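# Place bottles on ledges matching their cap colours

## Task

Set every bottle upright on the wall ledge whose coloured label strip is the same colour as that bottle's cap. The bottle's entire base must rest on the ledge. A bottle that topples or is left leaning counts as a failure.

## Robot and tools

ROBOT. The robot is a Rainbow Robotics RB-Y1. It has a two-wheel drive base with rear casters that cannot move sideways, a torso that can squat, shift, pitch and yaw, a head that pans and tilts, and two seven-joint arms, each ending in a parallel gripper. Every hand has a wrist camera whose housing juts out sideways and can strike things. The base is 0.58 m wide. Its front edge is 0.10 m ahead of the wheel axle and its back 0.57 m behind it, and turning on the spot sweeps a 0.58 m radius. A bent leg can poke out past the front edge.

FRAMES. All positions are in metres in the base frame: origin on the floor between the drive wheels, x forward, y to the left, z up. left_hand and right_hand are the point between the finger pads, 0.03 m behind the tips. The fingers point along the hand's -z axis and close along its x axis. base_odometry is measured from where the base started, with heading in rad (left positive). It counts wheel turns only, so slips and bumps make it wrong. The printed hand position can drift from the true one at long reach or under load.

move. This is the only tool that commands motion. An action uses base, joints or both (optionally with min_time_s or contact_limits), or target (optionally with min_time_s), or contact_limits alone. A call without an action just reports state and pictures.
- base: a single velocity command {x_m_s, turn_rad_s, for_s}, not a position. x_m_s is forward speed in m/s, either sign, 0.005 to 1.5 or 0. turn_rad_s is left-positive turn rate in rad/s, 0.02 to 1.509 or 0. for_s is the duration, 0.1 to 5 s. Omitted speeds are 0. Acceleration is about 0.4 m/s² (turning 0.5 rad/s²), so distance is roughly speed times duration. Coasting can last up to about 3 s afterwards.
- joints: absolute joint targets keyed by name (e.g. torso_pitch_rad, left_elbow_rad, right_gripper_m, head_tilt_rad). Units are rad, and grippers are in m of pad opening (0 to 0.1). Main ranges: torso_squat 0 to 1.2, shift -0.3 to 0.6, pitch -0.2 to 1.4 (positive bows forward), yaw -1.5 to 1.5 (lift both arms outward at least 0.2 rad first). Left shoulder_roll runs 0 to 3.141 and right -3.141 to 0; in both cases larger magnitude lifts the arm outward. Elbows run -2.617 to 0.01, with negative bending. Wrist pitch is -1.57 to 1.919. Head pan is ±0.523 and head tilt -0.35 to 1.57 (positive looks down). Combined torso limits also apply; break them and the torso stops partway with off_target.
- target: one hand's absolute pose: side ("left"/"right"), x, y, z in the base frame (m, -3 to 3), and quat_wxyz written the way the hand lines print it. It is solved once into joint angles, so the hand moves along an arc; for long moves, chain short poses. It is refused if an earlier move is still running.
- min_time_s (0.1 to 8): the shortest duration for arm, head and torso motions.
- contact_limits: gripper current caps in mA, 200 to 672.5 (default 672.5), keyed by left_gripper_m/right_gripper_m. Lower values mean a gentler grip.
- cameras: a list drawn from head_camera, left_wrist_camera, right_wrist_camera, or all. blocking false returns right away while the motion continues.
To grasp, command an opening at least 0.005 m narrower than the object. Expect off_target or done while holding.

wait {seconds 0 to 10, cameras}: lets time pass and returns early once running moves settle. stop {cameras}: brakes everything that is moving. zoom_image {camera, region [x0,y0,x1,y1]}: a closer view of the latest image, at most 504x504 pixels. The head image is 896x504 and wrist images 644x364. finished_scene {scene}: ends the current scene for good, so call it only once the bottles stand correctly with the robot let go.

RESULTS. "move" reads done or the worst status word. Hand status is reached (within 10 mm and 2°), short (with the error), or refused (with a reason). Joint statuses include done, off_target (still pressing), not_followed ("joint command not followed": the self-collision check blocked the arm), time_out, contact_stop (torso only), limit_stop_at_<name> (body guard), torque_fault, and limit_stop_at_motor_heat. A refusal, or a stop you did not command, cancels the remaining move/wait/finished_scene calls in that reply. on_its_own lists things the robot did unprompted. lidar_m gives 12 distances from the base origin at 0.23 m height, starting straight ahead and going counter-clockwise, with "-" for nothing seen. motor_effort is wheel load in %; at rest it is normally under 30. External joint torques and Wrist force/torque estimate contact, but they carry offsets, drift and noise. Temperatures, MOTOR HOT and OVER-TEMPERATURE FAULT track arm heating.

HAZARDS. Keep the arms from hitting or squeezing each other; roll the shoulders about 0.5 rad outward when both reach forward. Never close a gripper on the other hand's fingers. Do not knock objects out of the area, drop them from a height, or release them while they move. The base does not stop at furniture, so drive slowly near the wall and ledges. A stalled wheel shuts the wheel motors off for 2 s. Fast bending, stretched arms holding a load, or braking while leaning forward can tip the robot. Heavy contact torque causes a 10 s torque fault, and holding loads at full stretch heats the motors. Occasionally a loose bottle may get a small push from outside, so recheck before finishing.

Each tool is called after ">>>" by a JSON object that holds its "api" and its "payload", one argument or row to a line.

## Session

>>> {"api": "move", "payload": {

}}

Scene clock: 0.00 s.
Joint torques (N m): no reading
External joint torques (N m): no reading
Motor temperatures (°C): left_arm=[34 38 32 38 34 42 39] | right_arm=[33 35 34 34 35 33 43]
Wrist force (N): no reading
Wrist torque (N m): no reading
Wrist force, peak (N): no reading
base_odometry: x=+0.000 y=+0.000 heading=+0.000
lidar_m: 3.84 3.65 2.01 1.81 2.18 2.22 2.00 2.01 2.46 2.46 2.15 2.96
base_status: not commanded
joint_positions: torso_squat_rad=+0.350 torso_shift_rad=+0.000 torso_pitch_rad=+0.000 torso_yaw_rad=+0.000 left_shoulder_pitch_rad=+0.030 left_shoulder_roll_rad=+0.006 left_shoulder_yaw_rad=+0.025 left_elbow_rad=-0.263 left_forearm_roll_rad=-0.030 left_wrist_pitch_rad=-0.019 left_hand_roll_rad=+0.030 left_gripper_m=+0.100 right_shoulder_pitch_rad=-0.002 right_shoulder_roll_rad=-0.038 right_shoulder_yaw_rad=+0.026 right_elbow_rad=-0.118 right_forearm_roll_rad=-0.036 right_wrist_pitch_rad=-0.015 right_hand_roll_rad=+0.033 right_gripper_m=+0.100 head_pan_rad=+0.000 head_tilt_rad=+0.400
joint_status: not commanded
wheel_motors_off: 0
motor_effort: left_wheel=+2 right_wheel=-1
chest: x=-0.2280 y=-0.0002 z=+1.2475 quat_wxyz=(+1.000, +0.000, +0.000, +0.000) (m; base frame)
left_hand: x=-0.1174 y=+0.2290 z=+0.5716 quat_wxyz=(+0.992, +0.006, -0.127, +0.017) (m; base frame)
right_hand: x=-0.1661 y=-0.2472 z=+0.5655 quat_wxyz=(+0.998, -0.018, -0.067, +0.013) (m; base frame)
pictures: head_camera, left_wrist_camera, right_wrist_camera
camera_calibration:
head_camera: T_world_to_cam=[[-0.0266783, -0.999329, 0.0251118, -0.0373587], [-0.355587, -0.0139909, -0.934538, 1.33801], [0.934262, -0.0338613, -0.354975, 0.64934], [0, 0, 0, 1]] pos_world=[-0.131872, 0.0033737, 1.48186]
left_wrist_camera: T_world_to_cam=[[0.957716, 0.0265068, 0.28649, -0.0585026], [-0.107117, -0.891315, 0.44055, -0.0330332], [0.267031, -0.45261, -0.850787, 0.695595], [0, 0, 0, 1]] pos_world=[-0.133255, 0.286941, 0.623117]
right_wrist_camera: T_world_to_cam=[[-0.99037, -0.0787615, -0.113863, -0.124392], [-0.122415, 0.882336, 0.45442, -0.0321744], [0.0646746, 0.463982, -0.88348, 0.697212], [0, 0, 0, 1]] pos_world=[-0.172225, -0.304903, 0.61643]

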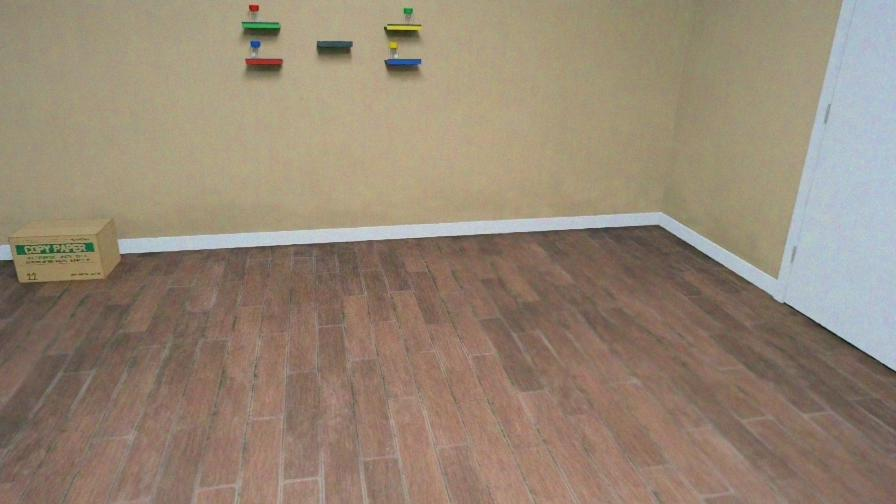

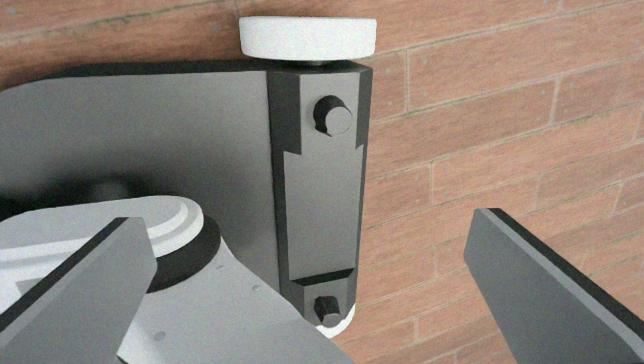

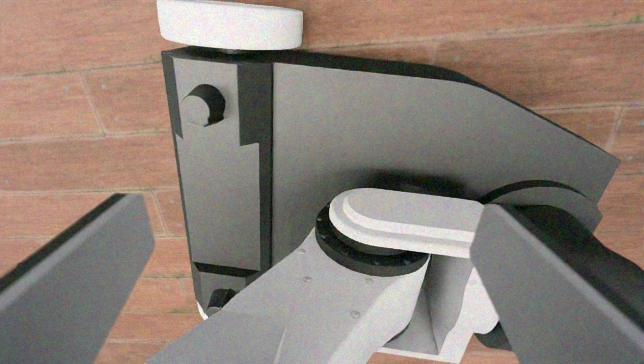

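>>> {"api": "move", "payload": {
  "base": {"turn_rad_s": 0.4, "for_s": 0.54}
}}

>>> {"api": "move", "payload": {
  "base": {"x_m_s": 1.0, "for_s": 3.0},
  "joints": {"left_shoulder_pitch_rad": 0.2, "left_shoulder_roll_rad": 0.3, "left_shoulder_yaw_rad": 0.0, "left_elbow_rad": -1.9, "left_forearm_roll_rad": 0.0, "left_wrist_pitch_rad": 0.1, "left_hand_roll_rad": -1.57, "right_shoulder_pitch_rad": 0.2, "right_shoulder_roll_rad": -0.3, "right_shoulder_yaw_rad": 0.0, "right_elbow_rad": -1.9, "right_forearm_roll_rad": 0.0, "right_wrist_pitch_rad": 0.1, "right_hand_roll_rad": 1.57, "head_tilt_rad": 0.15},
  "min_time_s": 2.5,
  "cameras": ["head_camera"]
}}

Scene clock: 6.47 s.
Joint torques (N m): left_arm=[-2.5 1.3 -0.5 -1.66 -0.14 -0.7 0.29] | right_arm=[-1.3 -1.16 0.72 0.33 -0.11 -0.32 0.01]
External joint torques (N m): left_arm=[-0.24 0.87 -0.53 -0.26 -0.15 -0.09 0.31] | right_arm=[0.19 0.36 0.78 0.34 -0.14 0 0.01]
Wrist force (N): left_arm=[-0.6 1.4 -5.1] | right_arm=[2.1 -2.0 -5.3]
Wrist torque (N m): left_arm=[-0.27 0.04 -0.04] | right_arm=[0.24 0.00 -0.20]
Wrist force, peak (N): left_arm=[-0.6 1.2 -5.4] | right_arm=[2.9 -1.5 -6.1]
move: done
base_odometry: x=+0.000 y=+0.000 heading=+0.142
lidar_m: 3.84 2.74 2.01 1.81 2.23 2.09 1.99 2.06 2.57 2.45 2.14 3.35
base_status: done (sent for 0.53 of 0.53 s)
joint_positions: torso_squat_rad=+0.350 torso_shift_rad=+0.000 torso_pitch_rad=+0.000 torso_yaw_rad=+0.000 left_shoulder_pitch_rad=+0.030 left_shoulder_roll_rad=+0.006 left_shoulder_yaw_rad=+0.025 left_elbow_rad=-0.263 left_forearm_roll_rad=-0.030 left_wrist_pitch_rad=-0.019 left_hand_roll_rad=+0.030 left_gripper_m=+0.100 right_shoulder_pitch_rad=-0.002 right_shoulder_roll_rad=-0.038 right_shoulder_yaw_rad=+0.026 right_elbow_rad=-0.118 right_forearm_roll_rad=-0.036 right_wrist_pitch_rad=-0.015 right_hand_roll_rad=+0.033 right_gripper_m=+0.100 head_pan_rad=+0.000 head_tilt_rad=+0.400
joint_status: not commanded
wheel_motors_off: 0
motor_effort: left_wheel=-2(27) right_wheel=+1(20)
chest: x=-0.2280 y=-0.0002 z=+1.2475 quat_wxyz=(+1.000, +0.000, +0.000, +0.000) (m; base frame)
left_hand: x=-0.1174 y=+0.2290 z=+0.5717 quat_wxyz=(+0.992, +0.006, -0.127, +0.017) (m; base frame)
right_hand: x=-0.1661 y=-0.2472 z=+0.5655 quat_wxyz=(+0.998, -0.018, -0.067, +0.013) (m; base frame)
pictures: none

Scene clock: 12.10 s.
Joint torques (N m): left_arm=[-8.23 6.38 1.39 -11.21 0.14 -2.01 0.27] | right_arm=[-6.06 -6.21 -4.01 -9.27 0.23 -1.63 -0.1]
External joint torques (N m): left_arm=[0.1 1.46 -2.32 -0.68 0.07 -0.08 0.24] | right_arm=[1.79 -0.88 -0.38 0.85 0.03 0.25 -0.08]
Wrist force (N): left_arm=[2.6 -5.3 0.8] | right_arm=[4.5 4.4 0.8]
Wrist torque (N m): left_arm=[0.25 0.18 0.02] | right_arm=[-0.26 0.10 -0.26]
Wrist force, peak (N): left_arm=[2.9 -5.2 1.5] | right_arm=[5.8 4.6 1.4]
move: done
base_odometry: x=+2.970 y=+0.425 heading=+0.142
lidar_m: 0.86 0.89 1.19 1.61 1.98 2.76 4.98 2.86 2.45 2.35 1.28 0.90
base_status: done (sent for 3 of 3 s)
joint_positions: torso_squat_rad=+0.350 torso_shift_rad=+0.000 torso_pitch_rad=+0.000 torso_yaw_rad=+0.000 left_shoulder_pitch_rad=+0.200 left_shoulder_roll_rad=+0.300 left_shoulder_yaw_rad=+0.000 left_elbow_rad=-1.900 left_forearm_roll_rad=+0.000 left_wrist_pitch_rad=+0.100 left_hand_roll_rad=-1.570 left_gripper_m=+0.100 right_shoulder_pitch_rad=+0.200 right_shoulder_roll_rad=-0.300 right_shoulder_yaw_rad=+0.000 right_elbow_rad=-1.900 right_forearm_roll_rad=+0.000 right_wrist_pitch_rad=+0.100 right_hand_roll_rad=+1.570 right_gripper_m=+0.100 head_pan_rad=+0.000 head_tilt_rad=+0.150
joint_status: all done
wheel_motors_off: 0
motor_effort: left_wheel=+2(36) right_wheel=-3(31)
chest: x=-0.2280 y=-0.0002 z=+1.2475 quat_wxyz=(+1.000, +0.000, +0.000, +0.000) (m; base frame)
left_hand: x=+0.2360 y=+0.3037 z=+1.0738 quat_wxyz=(+0.413, +0.578, -0.426, -0.560) (m; base frame)
right_hand: x=+0.2360 y=-0.3036 z=+1.0732 quat_wxyz=(+0.413, -0.578, -0.426, +0.560) (m; base frame)
pictures: head_camera
camera_calibration:
head_camera: T_world_to_cam=[[-0.0322604, -0.999322, 0.0177556, -0.0279494], [-0.113356, -0.013992, -0.993456, 1.47324], [0.993031, -0.034062, -0.112827, 0.310931], [0, 0, 0, 1]] pos_world=[-0.142666, 0.00327413, 1.49917]

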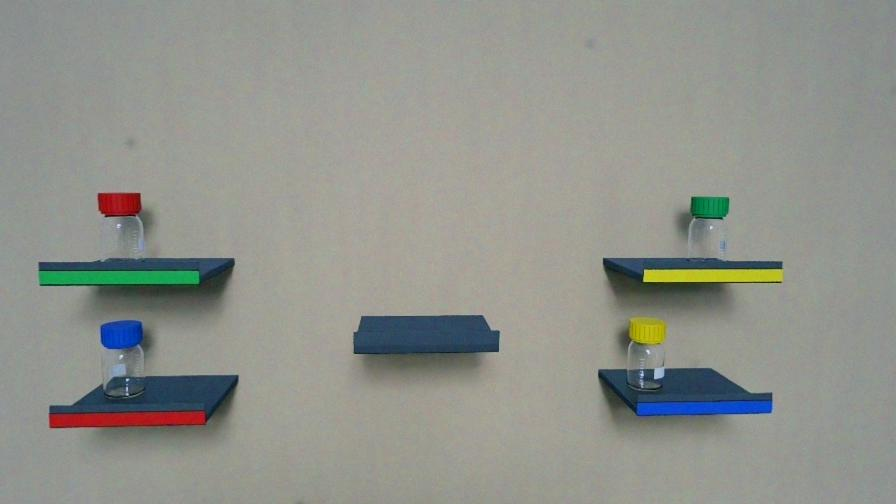

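>>> {"api": "zoom_image", "payload": {
  "camera": "head_camera",
  "region": [20, 180, 260, 440]
}}

>>> {"api": "zoom_image", "payload": {
  "camera": "head_camera",
  "region": [580, 180, 820, 440]
}}

>>> {"api": "zoom_image", "payload": {
  "camera": "head_camera",
  "region": [330, 280, 530, 380]
}}

Scaled by 1.938 from the camera's 896x504 image, which has a finer 1280x720 frame.

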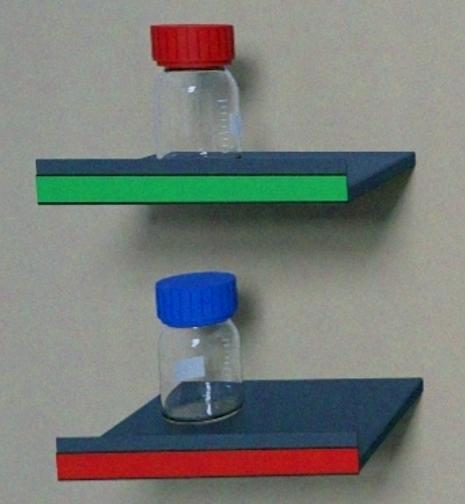

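Scaled by 1.938 from the camera's 896x504 image, which has a finer 1280x720 frame.

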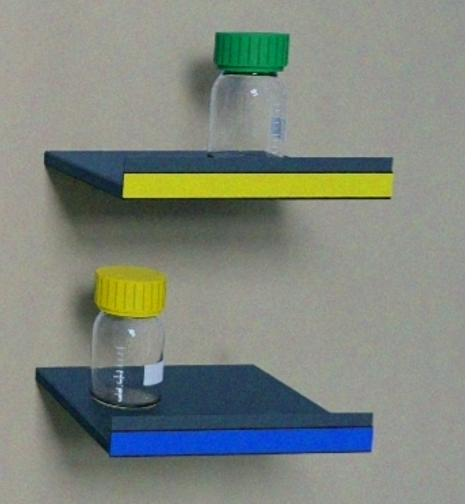

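Scaled by 2.520 from the camera's 896x504 image, which has a finer 1280x720 frame.

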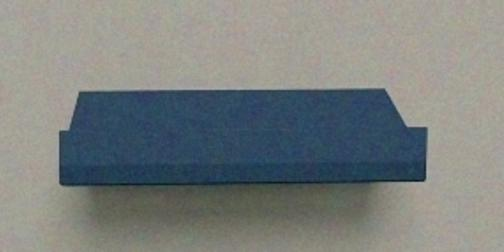

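>>> {"api": "move", "payload": {
  "base": {"x_m_s": 0.4, "for_s": 1.033},
  "joints": {"left_shoulder_pitch_rad": 0.248, "left_shoulder_roll_rad": 0.714, "left_shoulder_yaw_rad": 0.085, "left_elbow_rad": -2.389, "left_forearm_roll_rad": -0.007, "left_wrist_pitch_rad": 0.588, "left_hand_roll_rad": -0.841, "right_shoulder_pitch_rad": 0.248, "right_shoulder_roll_rad": -0.714, "right_shoulder_yaw_rad": -0.085, "right_elbow_rad": -2.389, "right_forearm_roll_rad": 0.007, "right_wrist_pitch_rad": 0.588, "right_hand_roll_rad": 0.841, "head_tilt_rad": 0.3},
  "min_time_s": 1.5
}}

>>> {"api": "move", "payload": {
  "base": {"turn_rad_s": 0.3, "for_s": 0.3},
  "joints": {"head_pan_rad": 0.3, "head_tilt_rad": 0.3},
  "cameras": ["head_camera", "left_wrist_camera", "right_wrist_camera"]
}}

Scene clock: 24.33 s.
Joint torques (N m): left_arm=[-6.3 9.89 7.53 -8.67 -0.85 -1.48 0.31] | right_arm=[-4.82 -10.72 -6.84 -6.93 0.96 -1.32 -0.03]
External joint torques (N m): left_arm=[0.68 1.2 0.46 -1.03 -0.21 0.03 0.3] | right_arm=[1.74 -1.44 0.07 0.43 0.14 0.15 -0.02]
Wrist force (N): left_arm=[0.7 -5.3 0.9] | right_arm=[3.2 5.0 0.5]
Wrist torque (N m): left_arm=[0.21 0.07 -0.10] | right_arm=[-0.28 0.12 -0.06]
Wrist force, peak (N): left_arm=[2.6 -5.5 1.4] | right_arm=[6.1 4.8 1.4]
move: done
base_odometry: x=+3.379 y=+0.483 heading=+0.143
lidar_m: 0.45 0.46 0.62 1.32 2.11 2.63 5.39 3.02 2.46 2.04 0.67 0.47
base_status: done (sent for 1.03 of 1.03 s)
joint_positions: torso_squat_rad=+0.350 torso_shift_rad=+0.000 torso_pitch_rad=+0.000 torso_yaw_rad=+0.000 left_shoulder_pitch_rad=+0.248 left_shoulder_roll_rad=+0.714 left_shoulder_yaw_rad=+0.085 left_elbow_rad=-2.389 left_forearm_roll_rad=-0.007 left_wrist_pitch_rad=+0.588 left_hand_roll_rad=-0.841 left_gripper_m=+0.100 right_shoulder_pitch_rad=+0.248 right_shoulder_roll_rad=-0.714 right_shoulder_yaw_rad=-0.085 right_elbow_rad=-2.389 right_forearm_roll_rad=+0.007 right_wrist_pitch_rad=+0.588 right_hand_roll_rad=+0.841 right_gripper_m=+0.100 head_pan_rad=+0.000 head_tilt_rad=+0.300
joint_status: all done
wheel_motors_off: 0
motor_effort: left_wheel=+2(30) right_wheel=-4(17)
chest: x=-0.2280 y=-0.0002 z=+1.2475 quat_wxyz=(+1.000, +0.000, +0.000, +0.000) (m; base frame)
left_hand: x=+0.1999 y=+0.3247 z=+1.2070 quat_wxyz=(+0.500, +0.500, -0.500, -0.500) (m; base frame)
right_hand: x=+0.1999 y=-0.3251 z=+1.2065 quat_wxyz=(+0.501, -0.499, -0.500, +0.500) (m; base frame)
pictures: none

Scene clock: 25.27 s.
Joint torques (N m): left_arm=[-6.83 9.93 8.04 -8.52 -0.9 -1.66 0.29] | right_arm=[-5.45 -11.22 -6.92 -7.11 0.79 -1.28 -0.11]
External joint torques (N m): left_arm=[0.15 1.24 0.97 -0.88 -0.26 -0.15 0.28] | right_arm=[1.11 -1.94 -0.02 0.25 -0.03 0.2 -0.1]
Wrist force (N): left_arm=[0.5 -5.2 1.0] | right_arm=[3.0 4.4 0.9]
Wrist torque (N m): left_arm=[0.19 0.07 -0.11] | right_arm=[-0.24 0.08 -0.08]
Wrist force, peak (N): left_arm=[1.0 -5.6 1.1] | right_arm=[2.9 5.0 1.1]
move: done
base_odometry: x=+3.379 y=+0.483 heading=+0.187
lidar_m: 0.45 0.46 0.64 1.32 2.12 3.07 5.40 3.02 2.42 1.72 0.64 0.47
base_status: done (sent for 0.3 of 0.3 s)
joint_positions: torso_squat_rad=+0.350 torso_shift_rad=+0.000 torso_pitch_rad=+0.000 torso_yaw_rad=+0.000 left_shoulder_pitch_rad=+0.248 left_shoulder_roll_rad=+0.714 left_shoulder_yaw_rad=+0.085 left_elbow_rad=-2.389 left_forearm_roll_rad=-0.007 left_wrist_pitch_rad=+0.588 left_hand_roll_rad=-0.841 left_gripper_m=+0.100 right_shoulder_pitch_rad=+0.248 right_shoulder_roll_rad=-0.714 right_shoulder_yaw_rad=-0.085 right_elbow_rad=-2.389 right_forearm_roll_rad=+0.007 right_wrist_pitch_rad=+0.588 right_hand_roll_rad=+0.841 right_gripper_m=+0.100 head_pan_rad=+0.300 head_tilt_rad=+0.300
joint_status: all done
wheel_motors_off: 0
motor_effort: left_wheel=-7(33) right_wheel=+1(23)
chest: x=-0.2280 y=-0.0002 z=+1.2475 quat_wxyz=(+1.000, +0.000, +0.000, +0.000) (m; base frame)
left_hand: x=+0.1999 y=+0.3247 z=+1.2070 quat_wxyz=(+0.500, +0.500, -0.500, -0.500) (m; base frame)
right_hand: x=+0.1999 y=-0.3251 z=+1.2065 quat_wxyz=(+0.501, -0.499, -0.500, +0.500) (m; base frame)
pictures: head_camera, left_wrist_camera, right_wrist_camera
camera_calibration:
head_camera: T_world_to_cam=[[0.267478, -0.963306, 0.0223028, 0.027193], [-0.244489, -0.0902389, -0.965444, 1.40562], [0.93203, 0.252782, -0.259655, 0.511018], [0, 0, 0, 1]] pos_world=[-0.1399, 0.0238598, 1.48912]
left_wrist_camera: T_world_to_cam=[[-0.0362559, -0.99933, -0.00501434, 0.336757], [-0.468261, 0.0214209, -0.88333, 1.18003], [0.882846, -0.0296779, -0.468724, 0.47318], [0, 0, 0, 1]] pos_world=[0.147028, 0.325297, 1.26584]
right_wrist_camera: T_world_to_cam=[[-0.0164233, -0.99862, 0.0498748, -0.386328], [-0.497712, -0.0350974, -0.866632, 1.16067], [0.867187, -0.0390562, -0.496449, 0.48505], [0, 0, 0, 1]] pos_world=[0.150708, -0.326114, 1.26595]

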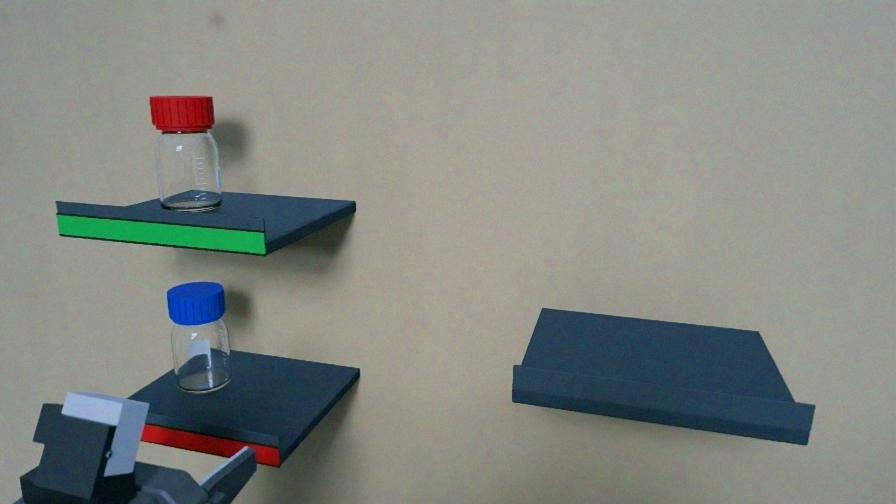

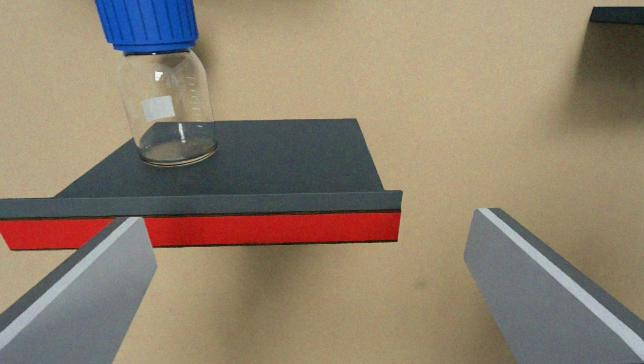

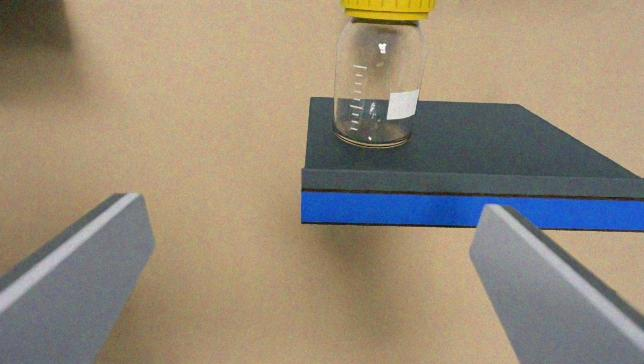

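>>> {"api": "move", "payload": {
  "target": {"side": "left", "x": 0.275, "y": 0.421, "z": 1.227, "quat_wxyz": [0.5, 0.5, -0.5, -0.5]},
  "min_time_s": 1.1,
  "cameras": ["left_wrist_camera"]
}}

Scene clock: 31.87 s.
Joint torques (N m): left_arm=[-11.61 15.22 11.42 -4.78 -0.57 -1.35 0.55] | right_arm=[-6.45 -10.31 -6.4 -6.8 0.74 -1.38 0.07]
External joint torques (N m): left_arm=[-0.61 0.69 0.9 0.89 -0.22 0.09 0.53] | right_arm=[0.11 -1.03 0.51 0.56 -0.08 0.09 0.08]
Wrist force (N): left_arm=[1.8 -4.2 1.0] | right_arm=[2.6 4.1 0.4]
Wrist torque (N m): left_arm=[0.09 0.22 -0.10] | right_arm=[-0.22 0.02 -0.06]
Wrist force, peak (N): left_arm=[16.4 -9.5 108.3] | right_arm=[3.5 5.8 -0.2]
move: done
base_odometry: x=+3.379 y=+0.483 heading=+0.187
lidar_m: 0.45 0.47 0.65 1.32 2.12 3.08 5.39 3.02 2.42 1.69 0.64 0.46
base_status: not commanded
joint_positions: torso_squat_rad=+0.350 torso_shift_rad=+0.000 torso_pitch_rad=+0.000 torso_yaw_rad=+0.000 left_shoulder_pitch_rad=+0.047 left_shoulder_roll_rad=+1.006 left_shoulder_yaw_rad=+0.108 left_elbow_rad=-1.935 left_forearm_roll_rad=+0.243 left_wrist_pitch_rad=+0.337 left_hand_roll_rad=-0.790 left_gripper_m=+0.100 right_shoulder_pitch_rad=+0.248 right_shoulder_roll_rad=-0.714 right_shoulder_yaw_rad=-0.085 right_elbow_rad=-2.389 right_forearm_roll_rad=+0.007 right_wrist_pitch_rad=+0.588 right_hand_roll_rad=+0.841 right_gripper_m=+0.100 head_pan_rad=+0.300 head_tilt_rad=+0.300
joint_status: all done
wheel_motors_off: 0
motor_effort: left_wheel=-2(32) right_wheel=+2(18)
chest: x=-0.2280 y=-0.0002 z=+1.2475 quat_wxyz=(+1.000, +0.000, +0.000, +0.000) (m; base frame)
left_hand: x=+0.2748 y=+0.4209 z=+1.2272 quat_wxyz=(+0.500, +0.500, -0.500, -0.500) (m; base frame)
left_hand_status: reached (checked arc, planned for 1.1 s): 0 mm and 0.0 deg off.
right_hand: x=+0.1998 y=-0.3252 z=+1.2065 quat_wxyz=(+0.501, -0.499, -0.500, +0.500) (m; base frame)
pictures: left_wrist_camera
camera_calibration:
left_wrist_camera: T_world_to_cam=[[-0.0359397, -0.99934, -0.00535235, 0.43608], [-0.466605, 0.0215164, -0.884204, 1.23152], [0.883735, -0.0292806, -0.46707, 0.416833], [0, 0, 0, 1]] pos_world=[0.221937, 0.421499, 1.28594]

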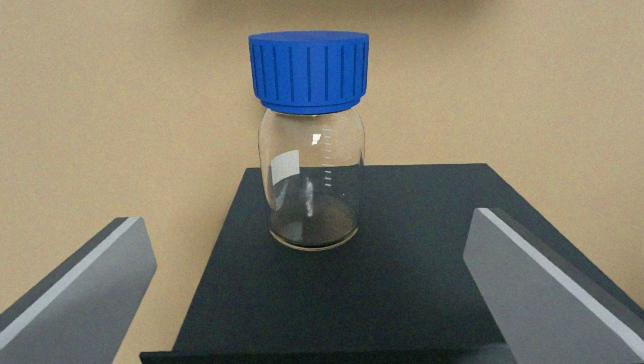

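>>> {"api": "move", "payload": {
  "target": {"side": "left", "x": 0.322, "y": 0.42, "z": 1.2295, "quat_wxyz": [0.5, 0.5, -0.5, -0.5]},
  "min_time_s": 0.7
}}

>>> {"api": "move", "payload": {
  "target": {"side": "left", "x": 0.367, "y": 0.42, "z": 1.228, "quat_wxyz": [0.5, 0.5, -0.5, -0.5]},
  "min_time_s": 0.7,
  "cameras": ["left_wrist_camera"]
}}

Scene clock: 34.43 s.
Joint torques (N m): left_arm=[-14.28 15.51 9.73 -5.47 -0.39 -1.71 0.01] | right_arm=[-6.38 -9.77 -5.97 -6.82 0.76 -1.34 0.03]
External joint torques (N m): left_arm=[-0.34 0.28 -0.91 0.31 -0.08 -0.23 0] | right_arm=[0.18 -0.48 0.94 0.55 -0.06 0.13 0.04]
Wrist force (N): left_arm=[1.8 -4.0 0.9] | right_arm=[2.8 4.3 0.5]
Wrist torque (N m): left_arm=[0.07 0.21 0.02] | right_arm=[-0.18 0.06 -0.07]
Wrist force, peak (N): left_arm=[2.6 -5.2 1.0] | right_arm=[2.9 5.8 0.0]
move: done
base_odometry: x=+3.379 y=+0.483 heading=+0.187
lidar_m: 0.44 0.47 0.65 1.32 2.11 3.07 5.39 3.02 2.42 1.68 0.65 0.47
base_status: not commanded
joint_positions: torso_squat_rad=+0.350 torso_shift_rad=+0.000 torso_pitch_rad=+0.000 torso_yaw_rad=+0.000 left_shoulder_pitch_rad=-0.166 left_shoulder_roll_rad=+1.004 left_shoulder_yaw_rad=-0.021 left_elbow_rad=-1.746 left_forearm_roll_rad=+0.258 left_wrist_pitch_rad=+0.317 left_hand_roll_rad=-0.816 left_gripper_m=+0.100 right_shoulder_pitch_rad=+0.248 right_shoulder_roll_rad=-0.714 right_shoulder_yaw_rad=-0.085 right_elbow_rad=-2.389 right_forearm_roll_rad=+0.007 right_wrist_pitch_rad=+0.588 right_hand_roll_rad=+0.841 right_gripper_m=+0.100 head_pan_rad=+0.300 head_tilt_rad=+0.300
joint_status: all done
wheel_motors_off: 0
motor_effort: left_wheel=-2(2) right_wheel=+1(3)
chest: x=-0.2280 y=-0.0002 z=+1.2475 quat_wxyz=(+1.000, +0.000, +0.000, +0.000) (m; base frame)
left_hand: x=+0.3220 y=+0.4200 z=+1.2299 quat_wxyz=(+0.500, +0.500, -0.500, -0.500) (m; base frame)
left_hand_status: reached (checked arc, planned for 0.7 s): 0 mm and 0.0 deg off.
right_hand: x=+0.1998 y=-0.3252 z=+1.2065 quat_wxyz=(+0.501, -0.499, -0.500, +0.500) (m; base frame)
pictures: none

Scene clock: 35.50 s.
Joint torques (N m): left_arm=[-17.09 15.84 9.09 -5.46 -0.19 -1.52 0.13] | right_arm=[-5.79 -10.72 -5.66 -6.83 0.9 -1.17 -0.09]
External joint torques (N m): left_arm=[-0.38 0.33 -1.31 0.51 0.02 0.02 0.12] | right_arm=[0.77 -1.44 1.25 0.53 0.08 0.3 -0.08]
Wrist force (N): left_arm=[2.0 -4.4 1.0] | right_arm=[2.4 4.4 0.2]
Wrist torque (N m): left_arm=[0.12 0.21 0.03] | right_arm=[-0.24 0.03 -0.08]
Wrist force, peak (N): left_arm=[2.5 -4.7 1.6] | right_arm=[2.8 5.5 0.8]
move: done
base_odometry: x=+3.379 y=+0.483 heading=+0.187
lidar_m: 0.45 0.47 0.66 1.33 2.12 3.07 5.39 3.02 2.42 1.69 0.64 0.47
base_status: not commanded
joint_positions: torso_squat_rad=+0.350 torso_shift_rad=+0.000 torso_pitch_rad=+0.000 torso_yaw_rad=+0.000 left_shoulder_pitch_rad=-0.366 left_shoulder_roll_rad=+0.978 left_shoulder_yaw_rad=-0.144 left_elbow_rad=-1.526 left_forearm_roll_rad=+0.288 left_wrist_pitch_rad=+0.260 left_hand_roll_rad=-0.860 left_gripper_m=+0.100 right_shoulder_pitch_rad=+0.248 right_shoulder_roll_rad=-0.714 right_shoulder_yaw_rad=-0.085 right_elbow_rad=-2.389 right_forearm_roll_rad=+0.007 right_wrist_pitch_rad=+0.588 right_hand_roll_rad=+0.841 right_gripper_m=+0.100 head_pan_rad=+0.300 head_tilt_rad=+0.300
joint_status: all done
wheel_motors_off: 0
motor_effort: left_wheel=-2(2) right_wheel=+2(2)
chest: x=-0.2280 y=-0.0002 z=+1.2475 quat_wxyz=(+1.000, +0.000, +0.000, +0.000) (m; base frame)
left_hand: x=+0.3670 y=+0.4200 z=+1.2285 quat_wxyz=(+0.500, +0.500, -0.500, -0.500) (m; base frame)
left_hand_status: reached (checked arc, planned for 0.7 s): 1 mm and 0.1 deg off.
right_hand: x=+0.1998 y=-0.3252 z=+1.2065 quat_wxyz=(+0.501, -0.499, -0.500, +0.500) (m; base frame)
pictures: left_wrist_camera
camera_calibration:
left_wrist_camera: T_world_to_cam=[[-0.0358007, -0.999345, -0.00533112, 0.438428], [-0.466096, 0.0214158, -0.884475, 1.2759], [0.88401, -0.02918, -0.466557, 0.335231], [0, 0, 0, 1]] pos_world=[0.314039, 0.420599, 1.28724]

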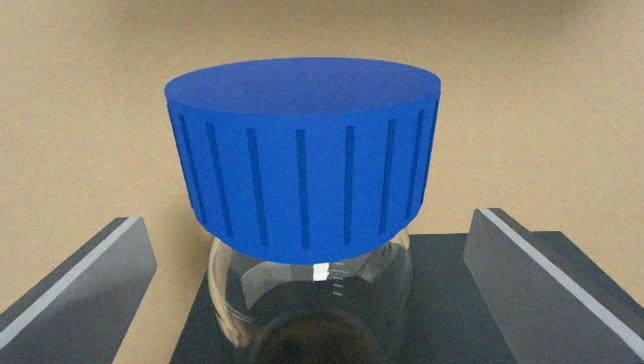

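>>> {"api": "move", "payload": {
  "target": {"side": "left", "x": 0.372, "y": 0.42, "z": 1.225, "quat_wxyz": [0.5, 0.5, -0.5, -0.5]},
  "min_time_s": 0.5
}}

>>> {"api": "move", "payload": {
  "joints": {"left_gripper_m": 0.045},
  "cameras": ["left_wrist_camera"]
}}

Scene clock: 37.67 s.
Joint torques (N m): left_arm=[-18.54 15.2 8.64 -5.28 -0.48 -1.83 -0.12] | right_arm=[-5.98 -9.67 -6.03 -6.88 0.6 -1.3 -0.08]
External joint torques (N m): left_arm=[-1.55 -0.29 -1.67 0.76 -0.29 -0.28 -0.13] | right_arm=[0.58 -0.39 0.88 0.49 -0.22 0.18 -0.07]
Wrist force (N): left_arm=[1.8 -4.5 0.7] | right_arm=[3.1 4.8 0.8]
Wrist torque (N m): left_arm=[0.14 0.20 0.02] | right_arm=[-0.27 0.09 -0.09]
Wrist force, peak (N): left_arm=[1.9 -4.6 0.7] | right_arm=[3.5 4.9 1.4]
move: done
base_odometry: x=+3.379 y=+0.483 heading=+0.187
lidar_m: 0.44 0.47 0.66 1.32 2.11 3.08 5.39 3.01 2.42 1.68 0.64 0.46
base_status: not commanded
joint_positions: torso_squat_rad=+0.350 torso_shift_rad=+0.000 torso_pitch_rad=+0.000 torso_yaw_rad=+0.000 left_shoulder_pitch_rad=-0.384 left_shoulder_roll_rad=+0.969 left_shoulder_yaw_rad=-0.157 left_elbow_rad=-1.497 left_forearm_roll_rad=+0.286 left_wrist_pitch_rad=+0.247 left_hand_roll_rad=-0.866 left_gripper_m=+0.100 right_shoulder_pitch_rad=+0.248 right_shoulder_roll_rad=-0.714 right_shoulder_yaw_rad=-0.085 right_elbow_rad=-2.389 right_forearm_roll_rad=+0.007 right_wrist_pitch_rad=+0.588 right_hand_roll_rad=+0.841 right_gripper_m=+0.100 head_pan_rad=+0.300 head_tilt_rad=+0.300
joint_status: all done
wheel_motors_off: 0
motor_effort: left_wheel=-2(2) right_wheel=+2(2)
chest: x=-0.2280 y=-0.0002 z=+1.2475 quat_wxyz=(+1.000, +0.000, +0.000, +0.000) (m; base frame)
left_hand: x=+0.3717 y=+0.4200 z=+1.2255 quat_wxyz=(+0.500, +0.500, -0.500, -0.500) (m; base frame)
left_hand_status: reached (checked arc, planned for 0.5 s): 1 mm and 0.0 deg off.
right_hand: x=+0.1998 y=-0.3252 z=+1.2065 quat_wxyz=(+0.501, -0.499, -0.500, +0.500) (m; base frame)
pictures: none

Scene clock: 38.80 s.
Joint torques (N m): left_arm=[-18.55 15.1 8.29 -5.47 -0.42 -1.82 0.05] | right_arm=[-5.97 -9.82 -5.84 -6.63 0.79 -1.5 -0.12]
External joint torques (N m): left_arm=[-1.56 -0.39 -2.02 0.57 -0.23 -0.28 0.03] | right_arm=[0.59 -0.54 1.07 0.73 -0.03 -0.03 -0.11]
Wrist force (N): left_arm=[2.2 -3.9 1.0] | right_arm=[2.9 4.6 0.7]
Wrist torque (N m): left_arm=[0.10 0.24 0.07] | right_arm=[-0.27 0.09 -0.10]
Wrist force, peak (N): left_arm=[2.1 -4.6 0.7] | right_arm=[3.3 5.0 0.3]
move: off_target
base_odometry: x=+3.379 y=+0.483 heading=+0.187
lidar_m: 0.45 0.47 0.66 1.32 2.13 3.08 5.39 3.02 2.42 1.69 0.64 0.47
base_status: not commanded
joint_positions: torso_squat_rad=+0.350 torso_shift_rad=+0.000 torso_pitch_rad=+0.000 torso_yaw_rad=+0.000 left_shoulder_pitch_rad=-0.384 left_shoulder_roll_rad=+0.969 left_shoulder_yaw_rad=-0.157 left_elbow_rad=-1.497 left_forearm_roll_rad=+0.286 left_wrist_pitch_rad=+0.247 left_hand_roll_rad=-0.866 left_gripper_m=+0.055 right_shoulder_pitch_rad=+0.248 right_shoulder_roll_rad=-0.714 right_shoulder_yaw_rad=-0.085 right_elbow_rad=-2.389 right_forearm_roll_rad=+0.007 right_wrist_pitch_rad=+0.588 right_hand_roll_rad=+0.841 right_gripper_m=+0.100 head_pan_rad=+0.300 head_tilt_rad=+0.300
joint_status: left_gripper_m off_target (ended at +0.055, target +0.045)
wheel_motors_off: 0
motor_effort: left_wheel=-2(2) right_wheel=+2(3)
chest: x=-0.2280 y=-0.0002 z=+1.2475 quat_wxyz=(+1.000, +0.000, +0.000, +0.000) (m; base frame)
left_hand: x=+0.3717 y=+0.4200 z=+1.2255 quat_wxyz=(+0.500, +0.500, -0.500, -0.500) (m; base frame)
right_hand: x=+0.1998 y=-0.3252 z=+1.2065 quat_wxyz=(+0.501, -0.499, -0.500, +0.500) (m; base frame)
pictures: left_wrist_camera
camera_calibration:
left_wrist_camera: T_world_to_cam=[[-0.0355385, -0.999353, -0.00545717, 0.438563], [-0.466419, 0.0214155, -0.884305, 1.27532], [0.88385, -0.0288815, -0.466878, 0.330013], [0, 0, 0, 1]] pos_world=[0.318737, 0.4205, 1.28424]

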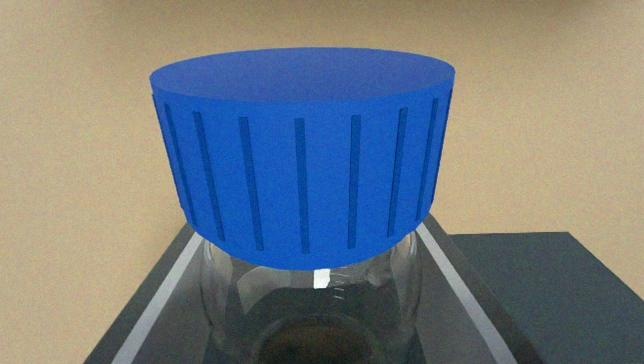

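>>> {"api": "move", "payload": {
  "target": {"side": "left", "x": 0.372, "y": 0.42, "z": 1.232, "quat_wxyz": [0.5, 0.5, -0.5, -0.5]},
  "min_time_s": 0.5
}}

>>> {"api": "move", "payload": {
  "target": {"side": "left", "x": 0.329, "y": 0.42, "z": 1.2335, "quat_wxyz": [0.5, 0.5, -0.5, -0.5]},
  "min_time_s": 0.8
}}

>>> {"api": "move", "payload": {
  "target": {"side": "left", "x": 0.325, "y": 0.42, "z": 1.257, "quat_wxyz": [0.5, 0.5, -0.5, -0.5]},
  "min_time_s": 0.6,
  "cameras": ["head_camera", "left_wrist_camera"]
}}

Scene clock: 40.50 s.
Joint torques (N m): left_arm=[-19.36 17.93 8.94 -7.35 -0.28 -1.76 0.52] | right_arm=[-6.39 -9.88 -5.95 -6.7 0.8 -1.3 -0.07]
External joint torques (N m): left_arm=[-2.33 2.37 -1.47 -1.47 -0.07 -0.22 0.5] | right_arm=[0.17 -0.59 0.96 0.66 -0.02 0.17 -0.06]
Wrist force (N): left_arm=[1.8 -5.8 0.9] | right_arm=[3.1 4.4 0.1]
Wrist torque (N m): left_arm=[0.08 0.21 -0.10] | right_arm=[-0.21 0.05 -0.07]
Wrist force, peak (N): left_arm=[2.0 -6.0 1.0] | right_arm=[3.0 5.3 0.8]
move: done
base_odometry: x=+3.379 y=+0.483 heading=+0.187
lidar_m: 0.45 0.47 0.65 1.33 2.12 3.08 5.39 3.02 2.43 1.69 0.64 0.47
base_status: not commanded
joint_positions: torso_squat_rad=+0.350 torso_shift_rad=+0.000 torso_pitch_rad=+0.000 torso_yaw_rad=+0.000 left_shoulder_pitch_rad=-0.392 left_shoulder_roll_rad=+0.984 left_shoulder_yaw_rad=-0.161 left_elbow_rad=-1.505 left_forearm_roll_rad=+0.298 left_wrist_pitch_rad=+0.259 left_hand_roll_rad=-0.862 left_gripper_m=+0.055 right_shoulder_pitch_rad=+0.248 right_shoulder_roll_rad=-0.714 right_shoulder_yaw_rad=-0.085 right_elbow_rad=-2.389 right_forearm_roll_rad=+0.007 right_wrist_pitch_rad=+0.588 right_hand_roll_rad=+0.841 right_gripper_m=+0.100 head_pan_rad=+0.300 head_tilt_rad=+0.300
joint_status: all done
wheel_motors_off: 0
motor_effort: left_wheel=-1(2) right_wheel=+1(2)
chest: x=-0.2280 y=-0.0002 z=+1.2475 quat_wxyz=(+1.000, +0.000, +0.000, +0.000) (m; base frame)
left_hand: x=+0.3719 y=+0.4202 z=+1.2319 quat_wxyz=(+0.500, +0.500, -0.500, -0.500) (m; base frame)
left_hand_status: reached (checked arc, planned for 0.5 s): 0 mm and 0.0 deg off.
right_hand: x=+0.1998 y=-0.3252 z=+1.2065 quat_wxyz=(+0.501, -0.499, -0.500, +0.500) (m; base frame)
pictures: none

Scene clock: 41.63 s.
Joint torques (N m): left_arm=[-15.54 17 11.91 -7 -0.56 -1.66 0.47] | right_arm=[-6.13 -9.94 -5.72 -6.67 0.63 -1.29 0.02]
External joint torques (N m): left_arm=[-1.15 1.63 1.19 -1.33 -0.25 -0.2 0.45] | right_arm=[0.43 -0.66 1.18 0.69 -0.19 0.18 0.03]
Wrist force (N): left_arm=[2.1 -5.6 1.0] | right_arm=[3.5 4.5 0.8]
Wrist torque (N m): left_arm=[0.05 0.27 -0.10] | right_arm=[-0.23 0.15 -0.10]
Wrist force, peak (N): left_arm=[2.2 -6.2 1.5] | right_arm=[3.4 5.0 0.9]
move: done
base_odometry: x=+3.379 y=+0.483 heading=+0.187
lidar_m: 0.45 0.47 0.65 1.32 2.11 3.08 5.39 3.02 2.42 1.68 0.65 0.47
base_status: not commanded
joint_positions: torso_squat_rad=+0.350 torso_shift_rad=+0.000 torso_pitch_rad=+0.000 torso_yaw_rad=+0.000 left_shoulder_pitch_rad=-0.201 left_shoulder_roll_rad=+1.015 left_shoulder_yaw_rad=-0.044 left_elbow_rad=-1.720 left_forearm_roll_rad=+0.260 left_wrist_pitch_rad=+0.317 left_hand_roll_rad=-0.806 left_gripper_m=+0.055 right_shoulder_pitch_rad=+0.248 right_shoulder_roll_rad=-0.714 right_shoulder_yaw_rad=-0.085 right_elbow_rad=-2.389 right_forearm_roll_rad=+0.007 right_wrist_pitch_rad=+0.588 right_hand_roll_rad=+0.841 right_gripper_m=+0.100 head_pan_rad=+0.300 head_tilt_rad=+0.300
joint_status: all done
wheel_motors_off: 0
motor_effort: left_wheel=-1(2) right_wheel=+1(3)
chest: x=-0.2280 y=-0.0002 z=+1.2475 quat_wxyz=(+1.000, +0.000, +0.000, +0.000) (m; base frame)
left_hand: x=+0.3290 y=+0.4200 z=+1.2333 quat_wxyz=(+0.500, +0.500, -0.500, -0.500) (m; base frame)
left_hand_status: reached (checked arc, planned for 0.8 s): 0 mm and 0.0 deg off.
right_hand: x=+0.1998 y=-0.3252 z=+1.2065 quat_wxyz=(+0.501, -0.499, -0.500, +0.500) (m; base frame)
pictures: none

Scene clock: 42.57 s.
Joint torques (N m): left_arm=[-16.05 17.47 12.79 -6.16 -0.4 -1.65 0.56] | right_arm=[-6.18 -10.27 -5.92 -7.01 0.77 -1.45 0.07]
External joint torques (N m): left_arm=[-1.83 1.84 1.75 -1.12 -0.02 -0.22 0.55] | right_arm=[0.38 -0.99 0.99 0.35 -0.05 0.02 0.08]
Wrist force (N): left_arm=[1.9 -6.1 1.0] | right_arm=[2.9 5.1 0.4]
Wrist torque (N m): left_arm=[0.11 0.22 -0.09] | right_arm=[-0.31 0.08 -0.09]
Wrist force, peak (N): left_arm=[2.1 -6.2 1.0] | right_arm=[3.2 5.0 1.0]
move: done
base_odometry: x=+3.379 y=+0.483 heading=+0.187
lidar_m: 0.45 0.47 0.65 1.32 2.12 3.07 5.39 3.02 2.42 1.68 0.64 0.47
base_status: not commanded
joint_positions: torso_squat_rad=+0.350 torso_shift_rad=+0.000 torso_pitch_rad=+0.000 torso_yaw_rad=+0.000 left_shoulder_pitch_rad=-0.206 left_shoulder_roll_rad=+1.073 left_shoulder_yaw_rad=-0.030 left_elbow_rad=-1.765 left_forearm_roll_rad=+0.303 left_wrist_pitch_rad=+0.364 left_hand_roll_rad=-0.787 left_gripper_m=+0.055 right_shoulder_pitch_rad=+0.248 right_shoulder_roll_rad=-0.714 right_shoulder_yaw_rad=-0.085 right_elbow_rad=-2.389 right_forearm_roll_rad=+0.007 right_wrist_pitch_rad=+0.588 right_hand_roll_rad=+0.841 right_gripper_m=+0.100 head_pan_rad=+0.300 head_tilt_rad=+0.300
joint_status: all done
wheel_motors_off: 0
motor_effort: left_wheel=-2(2) right_wheel=+1(2)
chest: x=-0.2280 y=-0.0002 z=+1.2475 quat_wxyz=(+1.000, +0.000, +0.000, +0.000) (m; base frame)
left_hand: x=+0.3250 y=+0.4200 z=+1.2567 quat_wxyz=(+0.500, +0.500, -0.500, -0.500) (m; base frame)
left_hand_status: reached (checked arc, planned for 0.6 s): 0 mm and 0.0 deg off.
right_hand: x=+0.1998 y=-0.3252 z=+1.2065 quat_wxyz=(+0.501, -0.499, -0.500, +0.500) (m; base frame)
pictures: head_camera, left_wrist_camera
camera_calibration:
head_camera: T_world_to_cam=[[0.267485, -0.963301, 0.0224279, 0.0271042], [-0.244433, -0.090351, -0.965448, 1.40564], [0.932043, 0.25276, -0.259631, 0.510959], [0, 0, 0, 1]] pos_world=[-0.139901, 0.0239601, 1.48912]
left_wrist_camera: T_world_to_cam=[[-0.0359376, -0.999341, -0.00510181, 0.436812], [-0.467283, 0.0213163, -0.883851, 1.28094], [0.883377, -0.0293795, -0.467741, 0.387293], [0, 0, 0, 1]] pos_world=[0.272133, 0.420598, 1.31554]

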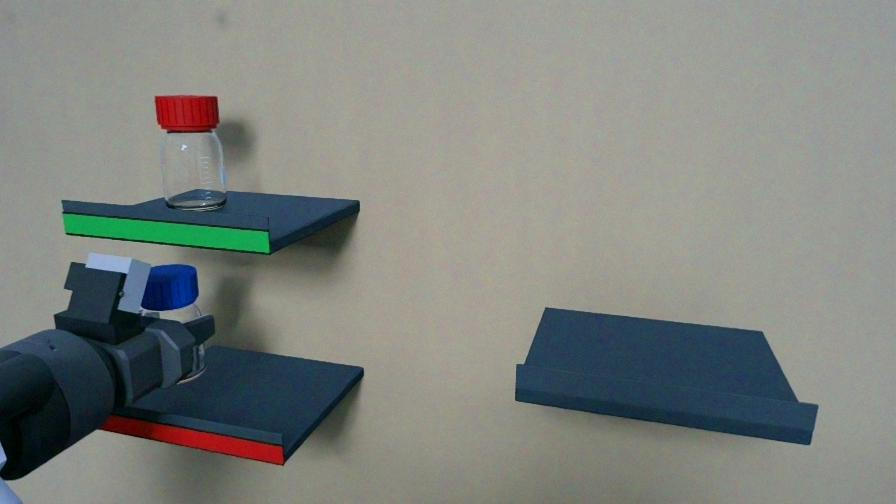

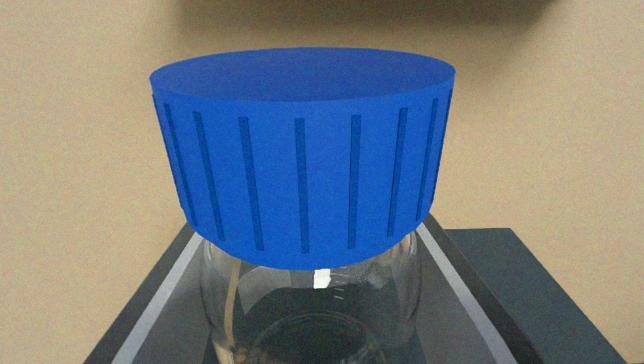

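>>> {"api": "move", "payload": {
  "target": {"side": "left", "x": 0.235, "y": 0.31, "z": 1.295, "quat_wxyz": [0.5, 0.5, -0.5, -0.5]},
  "min_time_s": 1.1
}}

>>> {"api": "move", "payload": {
  "target": {"side": "left", "x": 0.24, "y": 0.12, "z": 1.35, "quat_wxyz": [0.5, 0.5, -0.5, -0.5]},
  "min_time_s": 1.1
}}

>>> {"api": "move", "payload": {
  "target": {"side": "left", "x": 0.3, "y": 0.0, "z": 1.36, "quat_wxyz": [0.5, 0.5, -0.5, -0.5]},
  "min_time_s": 1.0
}}

>>> {"api": "move", "payload": {
  "target": {"side": "left", "x": 0.35, "y": -0.005, "z": 1.352, "quat_wxyz": [0.5, 0.5, -0.5, -0.5]},
  "min_time_s": 0.8,
  "cameras": ["head_camera"]
}}

Scene clock: 44.97 s.
Joint torques (N m): left_arm=[-11.6 10.82 10.59 -5.43 -1.34 -1.86 0.4] | right_arm=[-5.76 -10.2 -6.17 -6.7 0.7 -1.47 -0.09]
External joint torques (N m): left_arm=[-0.97 -0.13 1.78 -1.12 -0.19 -0.6 0.38] | right_arm=[0.8 -0.92 0.73 0.66 -0.12 0.01 -0.09]
Wrist force (N): left_arm=[1.5 -5.8 1.0] | right_arm=[2.7 4.9 0.5]
Wrist torque (N m): left_arm=[0.07 0.18 -0.09] | right_arm=[-0.29 0.06 -0.11]
Wrist force, peak (N): left_arm=[1.6 -6.3 1.4] | right_arm=[3.1 5.0 0.8]
move: done
base_odometry: x=+3.379 y=+0.483 heading=+0.187
lidar_m: 0.45 0.47 0.66 1.32 2.12 3.08 5.39 3.02 2.42 1.69 0.64 0.47
base_status: not commanded
joint_positions: torso_squat_rad=+0.350 torso_shift_rad=+0.000 torso_pitch_rad=+0.000 torso_yaw_rad=+0.000 left_shoulder_pitch_rad=-0.079 left_shoulder_roll_rad=+0.983 left_shoulder_yaw_rad=+0.054 left_elbow_rad=-2.398 left_forearm_roll_rad=+0.130 left_wrist_pitch_rad=+0.894 left_hand_roll_rad=-0.674 left_gripper_m=+0.055 right_shoulder_pitch_rad=+0.248 right_shoulder_roll_rad=-0.714 right_shoulder_yaw_rad=-0.085 right_elbow_rad=-2.389 right_forearm_roll_rad=+0.007 right_wrist_pitch_rad=+0.588 right_hand_roll_rad=+0.841 right_gripper_m=+0.100 head_pan_rad=+0.300 head_tilt_rad=+0.300
joint_status: all done
wheel_motors_off: 0
motor_effort: left_wheel=-1(2) right_wheel=+2(2)
chest: x=-0.2280 y=-0.0002 z=+1.2475 quat_wxyz=(+1.000, +0.000, +0.000, +0.000) (m; base frame)
left_hand: x=+0.2349 y=+0.3101 z=+1.2950 quat_wxyz=(+0.499, +0.500, -0.501, -0.500) (m; base frame)
left_hand_status: reached (checked arc, planned for 1.1 s): 0 mm and 0.1 deg off.
right_hand: x=+0.1998 y=-0.3252 z=+1.2065 quat_wxyz=(+0.501, -0.499, -0.500, +0.500) (m; base frame)
pictures: none

Scene clock: 46.43 s.
Joint torques (N m): left_arm=[-16.65 5.42 7.53 -3.04 -1.58 -1.87 0.15] | right_arm=[-6.23 -10.45 -5.54 -6.76 0.74 -1.4 0.19]
External joint torques (N m): left_arm=[-0.51 1.27 0.22 0.34 -0.07 -0.51 0.14] | right_arm=[0.33 -1.16 1.37 0.6 -0.08 0.07 0.2]
Wrist force (N): left_arm=[1.6 -5.7 1.2] | right_arm=[2.8 4.4 0.3]
Wrist torque (N m): left_arm=[0.06 0.20 0.02] | right_arm=[-0.24 0.07 -0.07]
Wrist force, peak (N): left_arm=[2.8 -6.5 1.6] | right_arm=[2.8 5.3 0.7]
move: done
base_odometry: x=+3.379 y=+0.483 heading=+0.187
lidar_m: 0.45 0.47 0.65 1.32 2.12 3.07 5.39 3.02 2.42 1.68 0.64 0.47
base_status: not commanded
joint_positions: torso_squat_rad=+0.350 torso_shift_rad=+0.000 torso_pitch_rad=+0.000 torso_yaw_rad=+0.000 left_shoulder_pitch_rad=-0.807 left_shoulder_roll_rad=+0.546 left_shoulder_yaw_rad=-0.496 left_elbow_rad=-2.371 left_forearm_roll_rad=-0.206 left_wrist_pitch_rad=+1.608 left_hand_roll_rad=-0.737 left_gripper_m=+0.055 right_shoulder_pitch_rad=+0.248 right_shoulder_roll_rad=-0.714 right_shoulder_yaw_rad=-0.085 right_elbow_rad=-2.389 right_forearm_roll_rad=+0.007 right_wrist_pitch_rad=+0.588 right_hand_roll_rad=+0.841 right_gripper_m=+0.100 head_pan_rad=+0.300 head_tilt_rad=+0.300
joint_status: all done
wheel_motors_off: 0
motor_effort: left_wheel=-1(2) right_wheel=+2(3)
chest: x=-0.2280 y=-0.0002 z=+1.2475 quat_wxyz=(+1.000, +0.000, +0.000, +0.000) (m; base frame)
left_hand: x=+0.2396 y=+0.1199 z=+1.3501 quat_wxyz=(+0.500, +0.500, -0.500, -0.500) (m; base frame)
left_hand_status: reached (checked arc, planned for 1.1 s): 0 mm and 0.1 deg off.
right_hand: x=+0.1998 y=-0.3252 z=+1.2065 quat_wxyz=(+0.501, -0.499, -0.500, +0.500) (m; base frame)
pictures: none

Scene clock: 48.40 s.
Joint torques (N m): left_arm=[-20.26 4.58 7.42 -4.49 -1.86 -1.33 0.35] | right_arm=[-6.35 -9.95 -6.29 -6.92 0.93 -1.36 -0.17]
External joint torques (N m): left_arm=[-0.78 1.59 -0.71 0.16 -0.23 -0.14 0.34] | right_arm=[0.21 -0.67 0.62 0.45 0.12 0.11 -0.16]
Wrist force (N): left_arm=[2.0 -5.8 1.1] | right_arm=[2.7 3.6 0.2]
Wrist torque (N m): left_arm=[0.07 0.22 -0.10] | right_arm=[-0.07 0.04 -0.09]
Wrist force, peak (N): left_arm=[3.3 -5.8 1.5] | right_arm=[2.4 5.5 0.1]
move: done
base_odometry: x=+3.379 y=+0.483 heading=+0.187
lidar_m: 0.45 0.47 0.65 1.32 2.11 3.07 5.39 3.01 2.42 1.68 0.64 0.47
base_status: not commanded
joint_positions: torso_squat_rad=+0.350 torso_shift_rad=+0.000 torso_pitch_rad=+0.000 torso_yaw_rad=+0.000 left_shoulder_pitch_rad=-1.110 left_shoulder_roll_rad=+0.255 left_shoulder_yaw_rad=-0.654 left_elbow_rad=-1.845 left_forearm_roll_rad=-0.344 left_wrist_pitch_rad=+1.521 left_hand_roll_rad=-0.628 left_gripper_m=+0.055 right_shoulder_pitch_rad=+0.248 right_shoulder_roll_rad=-0.714 right_shoulder_yaw_rad=-0.085 right_elbow_rad=-2.389 right_forearm_roll_rad=+0.007 right_wrist_pitch_rad=+0.588 right_hand_roll_rad=+0.841 right_gripper_m=+0.100 head_pan_rad=+0.300 head_tilt_rad=+0.300
joint_status: all done
wheel_motors_off: 0
motor_effort: left_wheel=-1(2) right_wheel=+1(3)
chest: x=-0.2280 y=-0.0002 z=+1.2475 quat_wxyz=(+1.000, +0.000, +0.000, +0.000) (m; base frame)
left_hand: x=+0.2998 y=+0.0000 z=+1.3601 quat_wxyz=(+0.500, +0.500, -0.500, -0.500) (m; base frame)
left_hand_status: reached (checked arc, planned for 1.0 s): 0 mm and 0.0 deg off.
right_hand: x=+0.1998 y=-0.3252 z=+1.2065 quat_wxyz=(+0.501, -0.499, -0.500, +0.500) (m; base frame)
pictures: none

Scene clock: 49.53 s.
Joint torques (N m): left_arm=[-23.38 4.33 9.24 -5.24 -1.81 -1.14 0.45] | right_arm=[-6.26 -10.4 -5.41 -6.65 0.72 -1.33 -0.02]
External joint torques (N m): left_arm=[-2.1 0.37 1.05 0.11 -0.17 -0.06 0.43] | right_arm=[0.29 -1.12 1.5 0.71 -0.1 0.15 -0.01]
Wrist force (N): left_arm=[2.0 -6.0 1.2] | right_arm=[2.7 5.0 1.1]
Wrist torque (N m): left_arm=[0.10 0.24 -0.08] | right_arm=[-0.30 0.03 -0.11]
Wrist force, peak (N): left_arm=[3.3 -6.6 1.4] | right_arm=[3.7 5.4 0.5]
move: done
base_odometry: x=+3.379 y=+0.483 heading=+0.187
lidar_m: 0.45 0.47 0.65 1.32 2.13 3.09 5.38 3.02 2.42 1.68 0.63 0.47
base_status: not commanded
joint_positions: torso_squat_rad=+0.350 torso_shift_rad=+0.000 torso_pitch_rad=+0.000 torso_yaw_rad=+0.000 left_shoulder_pitch_rad=-1.161 left_shoulder_roll_rad=+0.247 left_shoulder_yaw_rad=-0.646 left_elbow_rad=-1.606 left_forearm_roll_rad=-0.329 left_wrist_pitch_rad=+1.339 left_hand_roll_rad=-0.563 left_gripper_m=+0.055 right_shoulder_pitch_rad=+0.248 right_shoulder_roll_rad=-0.714 right_shoulder_yaw_rad=-0.085 right_elbow_rad=-2.389 right_forearm_roll_rad=+0.007 right_wrist_pitch_rad=+0.588 right_hand_roll_rad=+0.841 right_gripper_m=+0.100 head_pan_rad=+0.300 head_tilt_rad=+0.300
joint_status: all done
wheel_motors_off: 0
motor_effort: left_wheel=-2(2) right_wheel=+1(2)
chest: x=-0.2280 y=-0.0002 z=+1.2475 quat_wxyz=(+1.000, +0.000, +0.000, +0.000) (m; base frame)
left_hand: x=+0.3500 y=-0.0050 z=+1.3519 quat_wxyz=(+0.500, +0.500, -0.500, -0.500) (m; base frame)
left_hand_status: reached (checked arc, planned for 0.8 s): 0 mm and 0.0 deg off.
right_hand: x=+0.1998 y=-0.3252 z=+1.2065 quat_wxyz=(+0.501, -0.499, -0.500, +0.500) (m; base frame)
pictures: head_camera
camera_calibration:
head_camera: T_world_to_cam=[[0.267485, -0.963301, 0.0224279, 0.0271042], [-0.244433, -0.090351, -0.965448, 1.40564], [0.932043, 0.25276, -0.259631, 0.510959], [0, 0, 0, 1]] pos_world=[-0.139901, 0.0239601, 1.48912]

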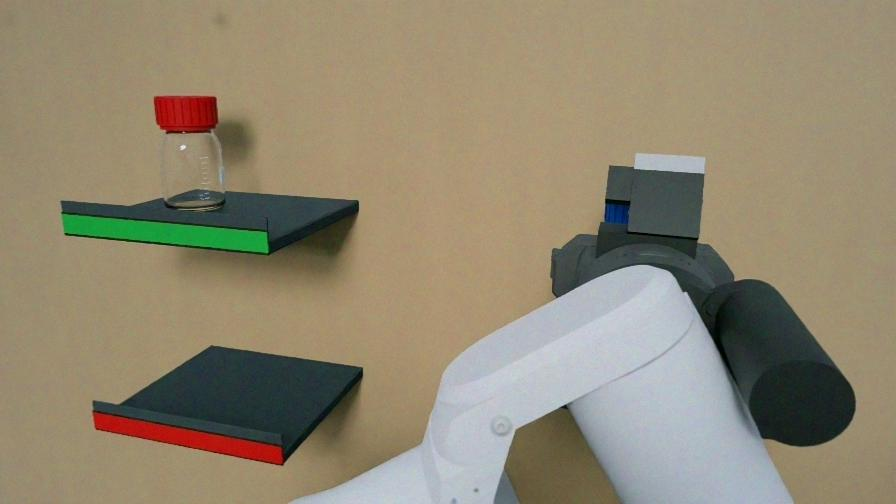

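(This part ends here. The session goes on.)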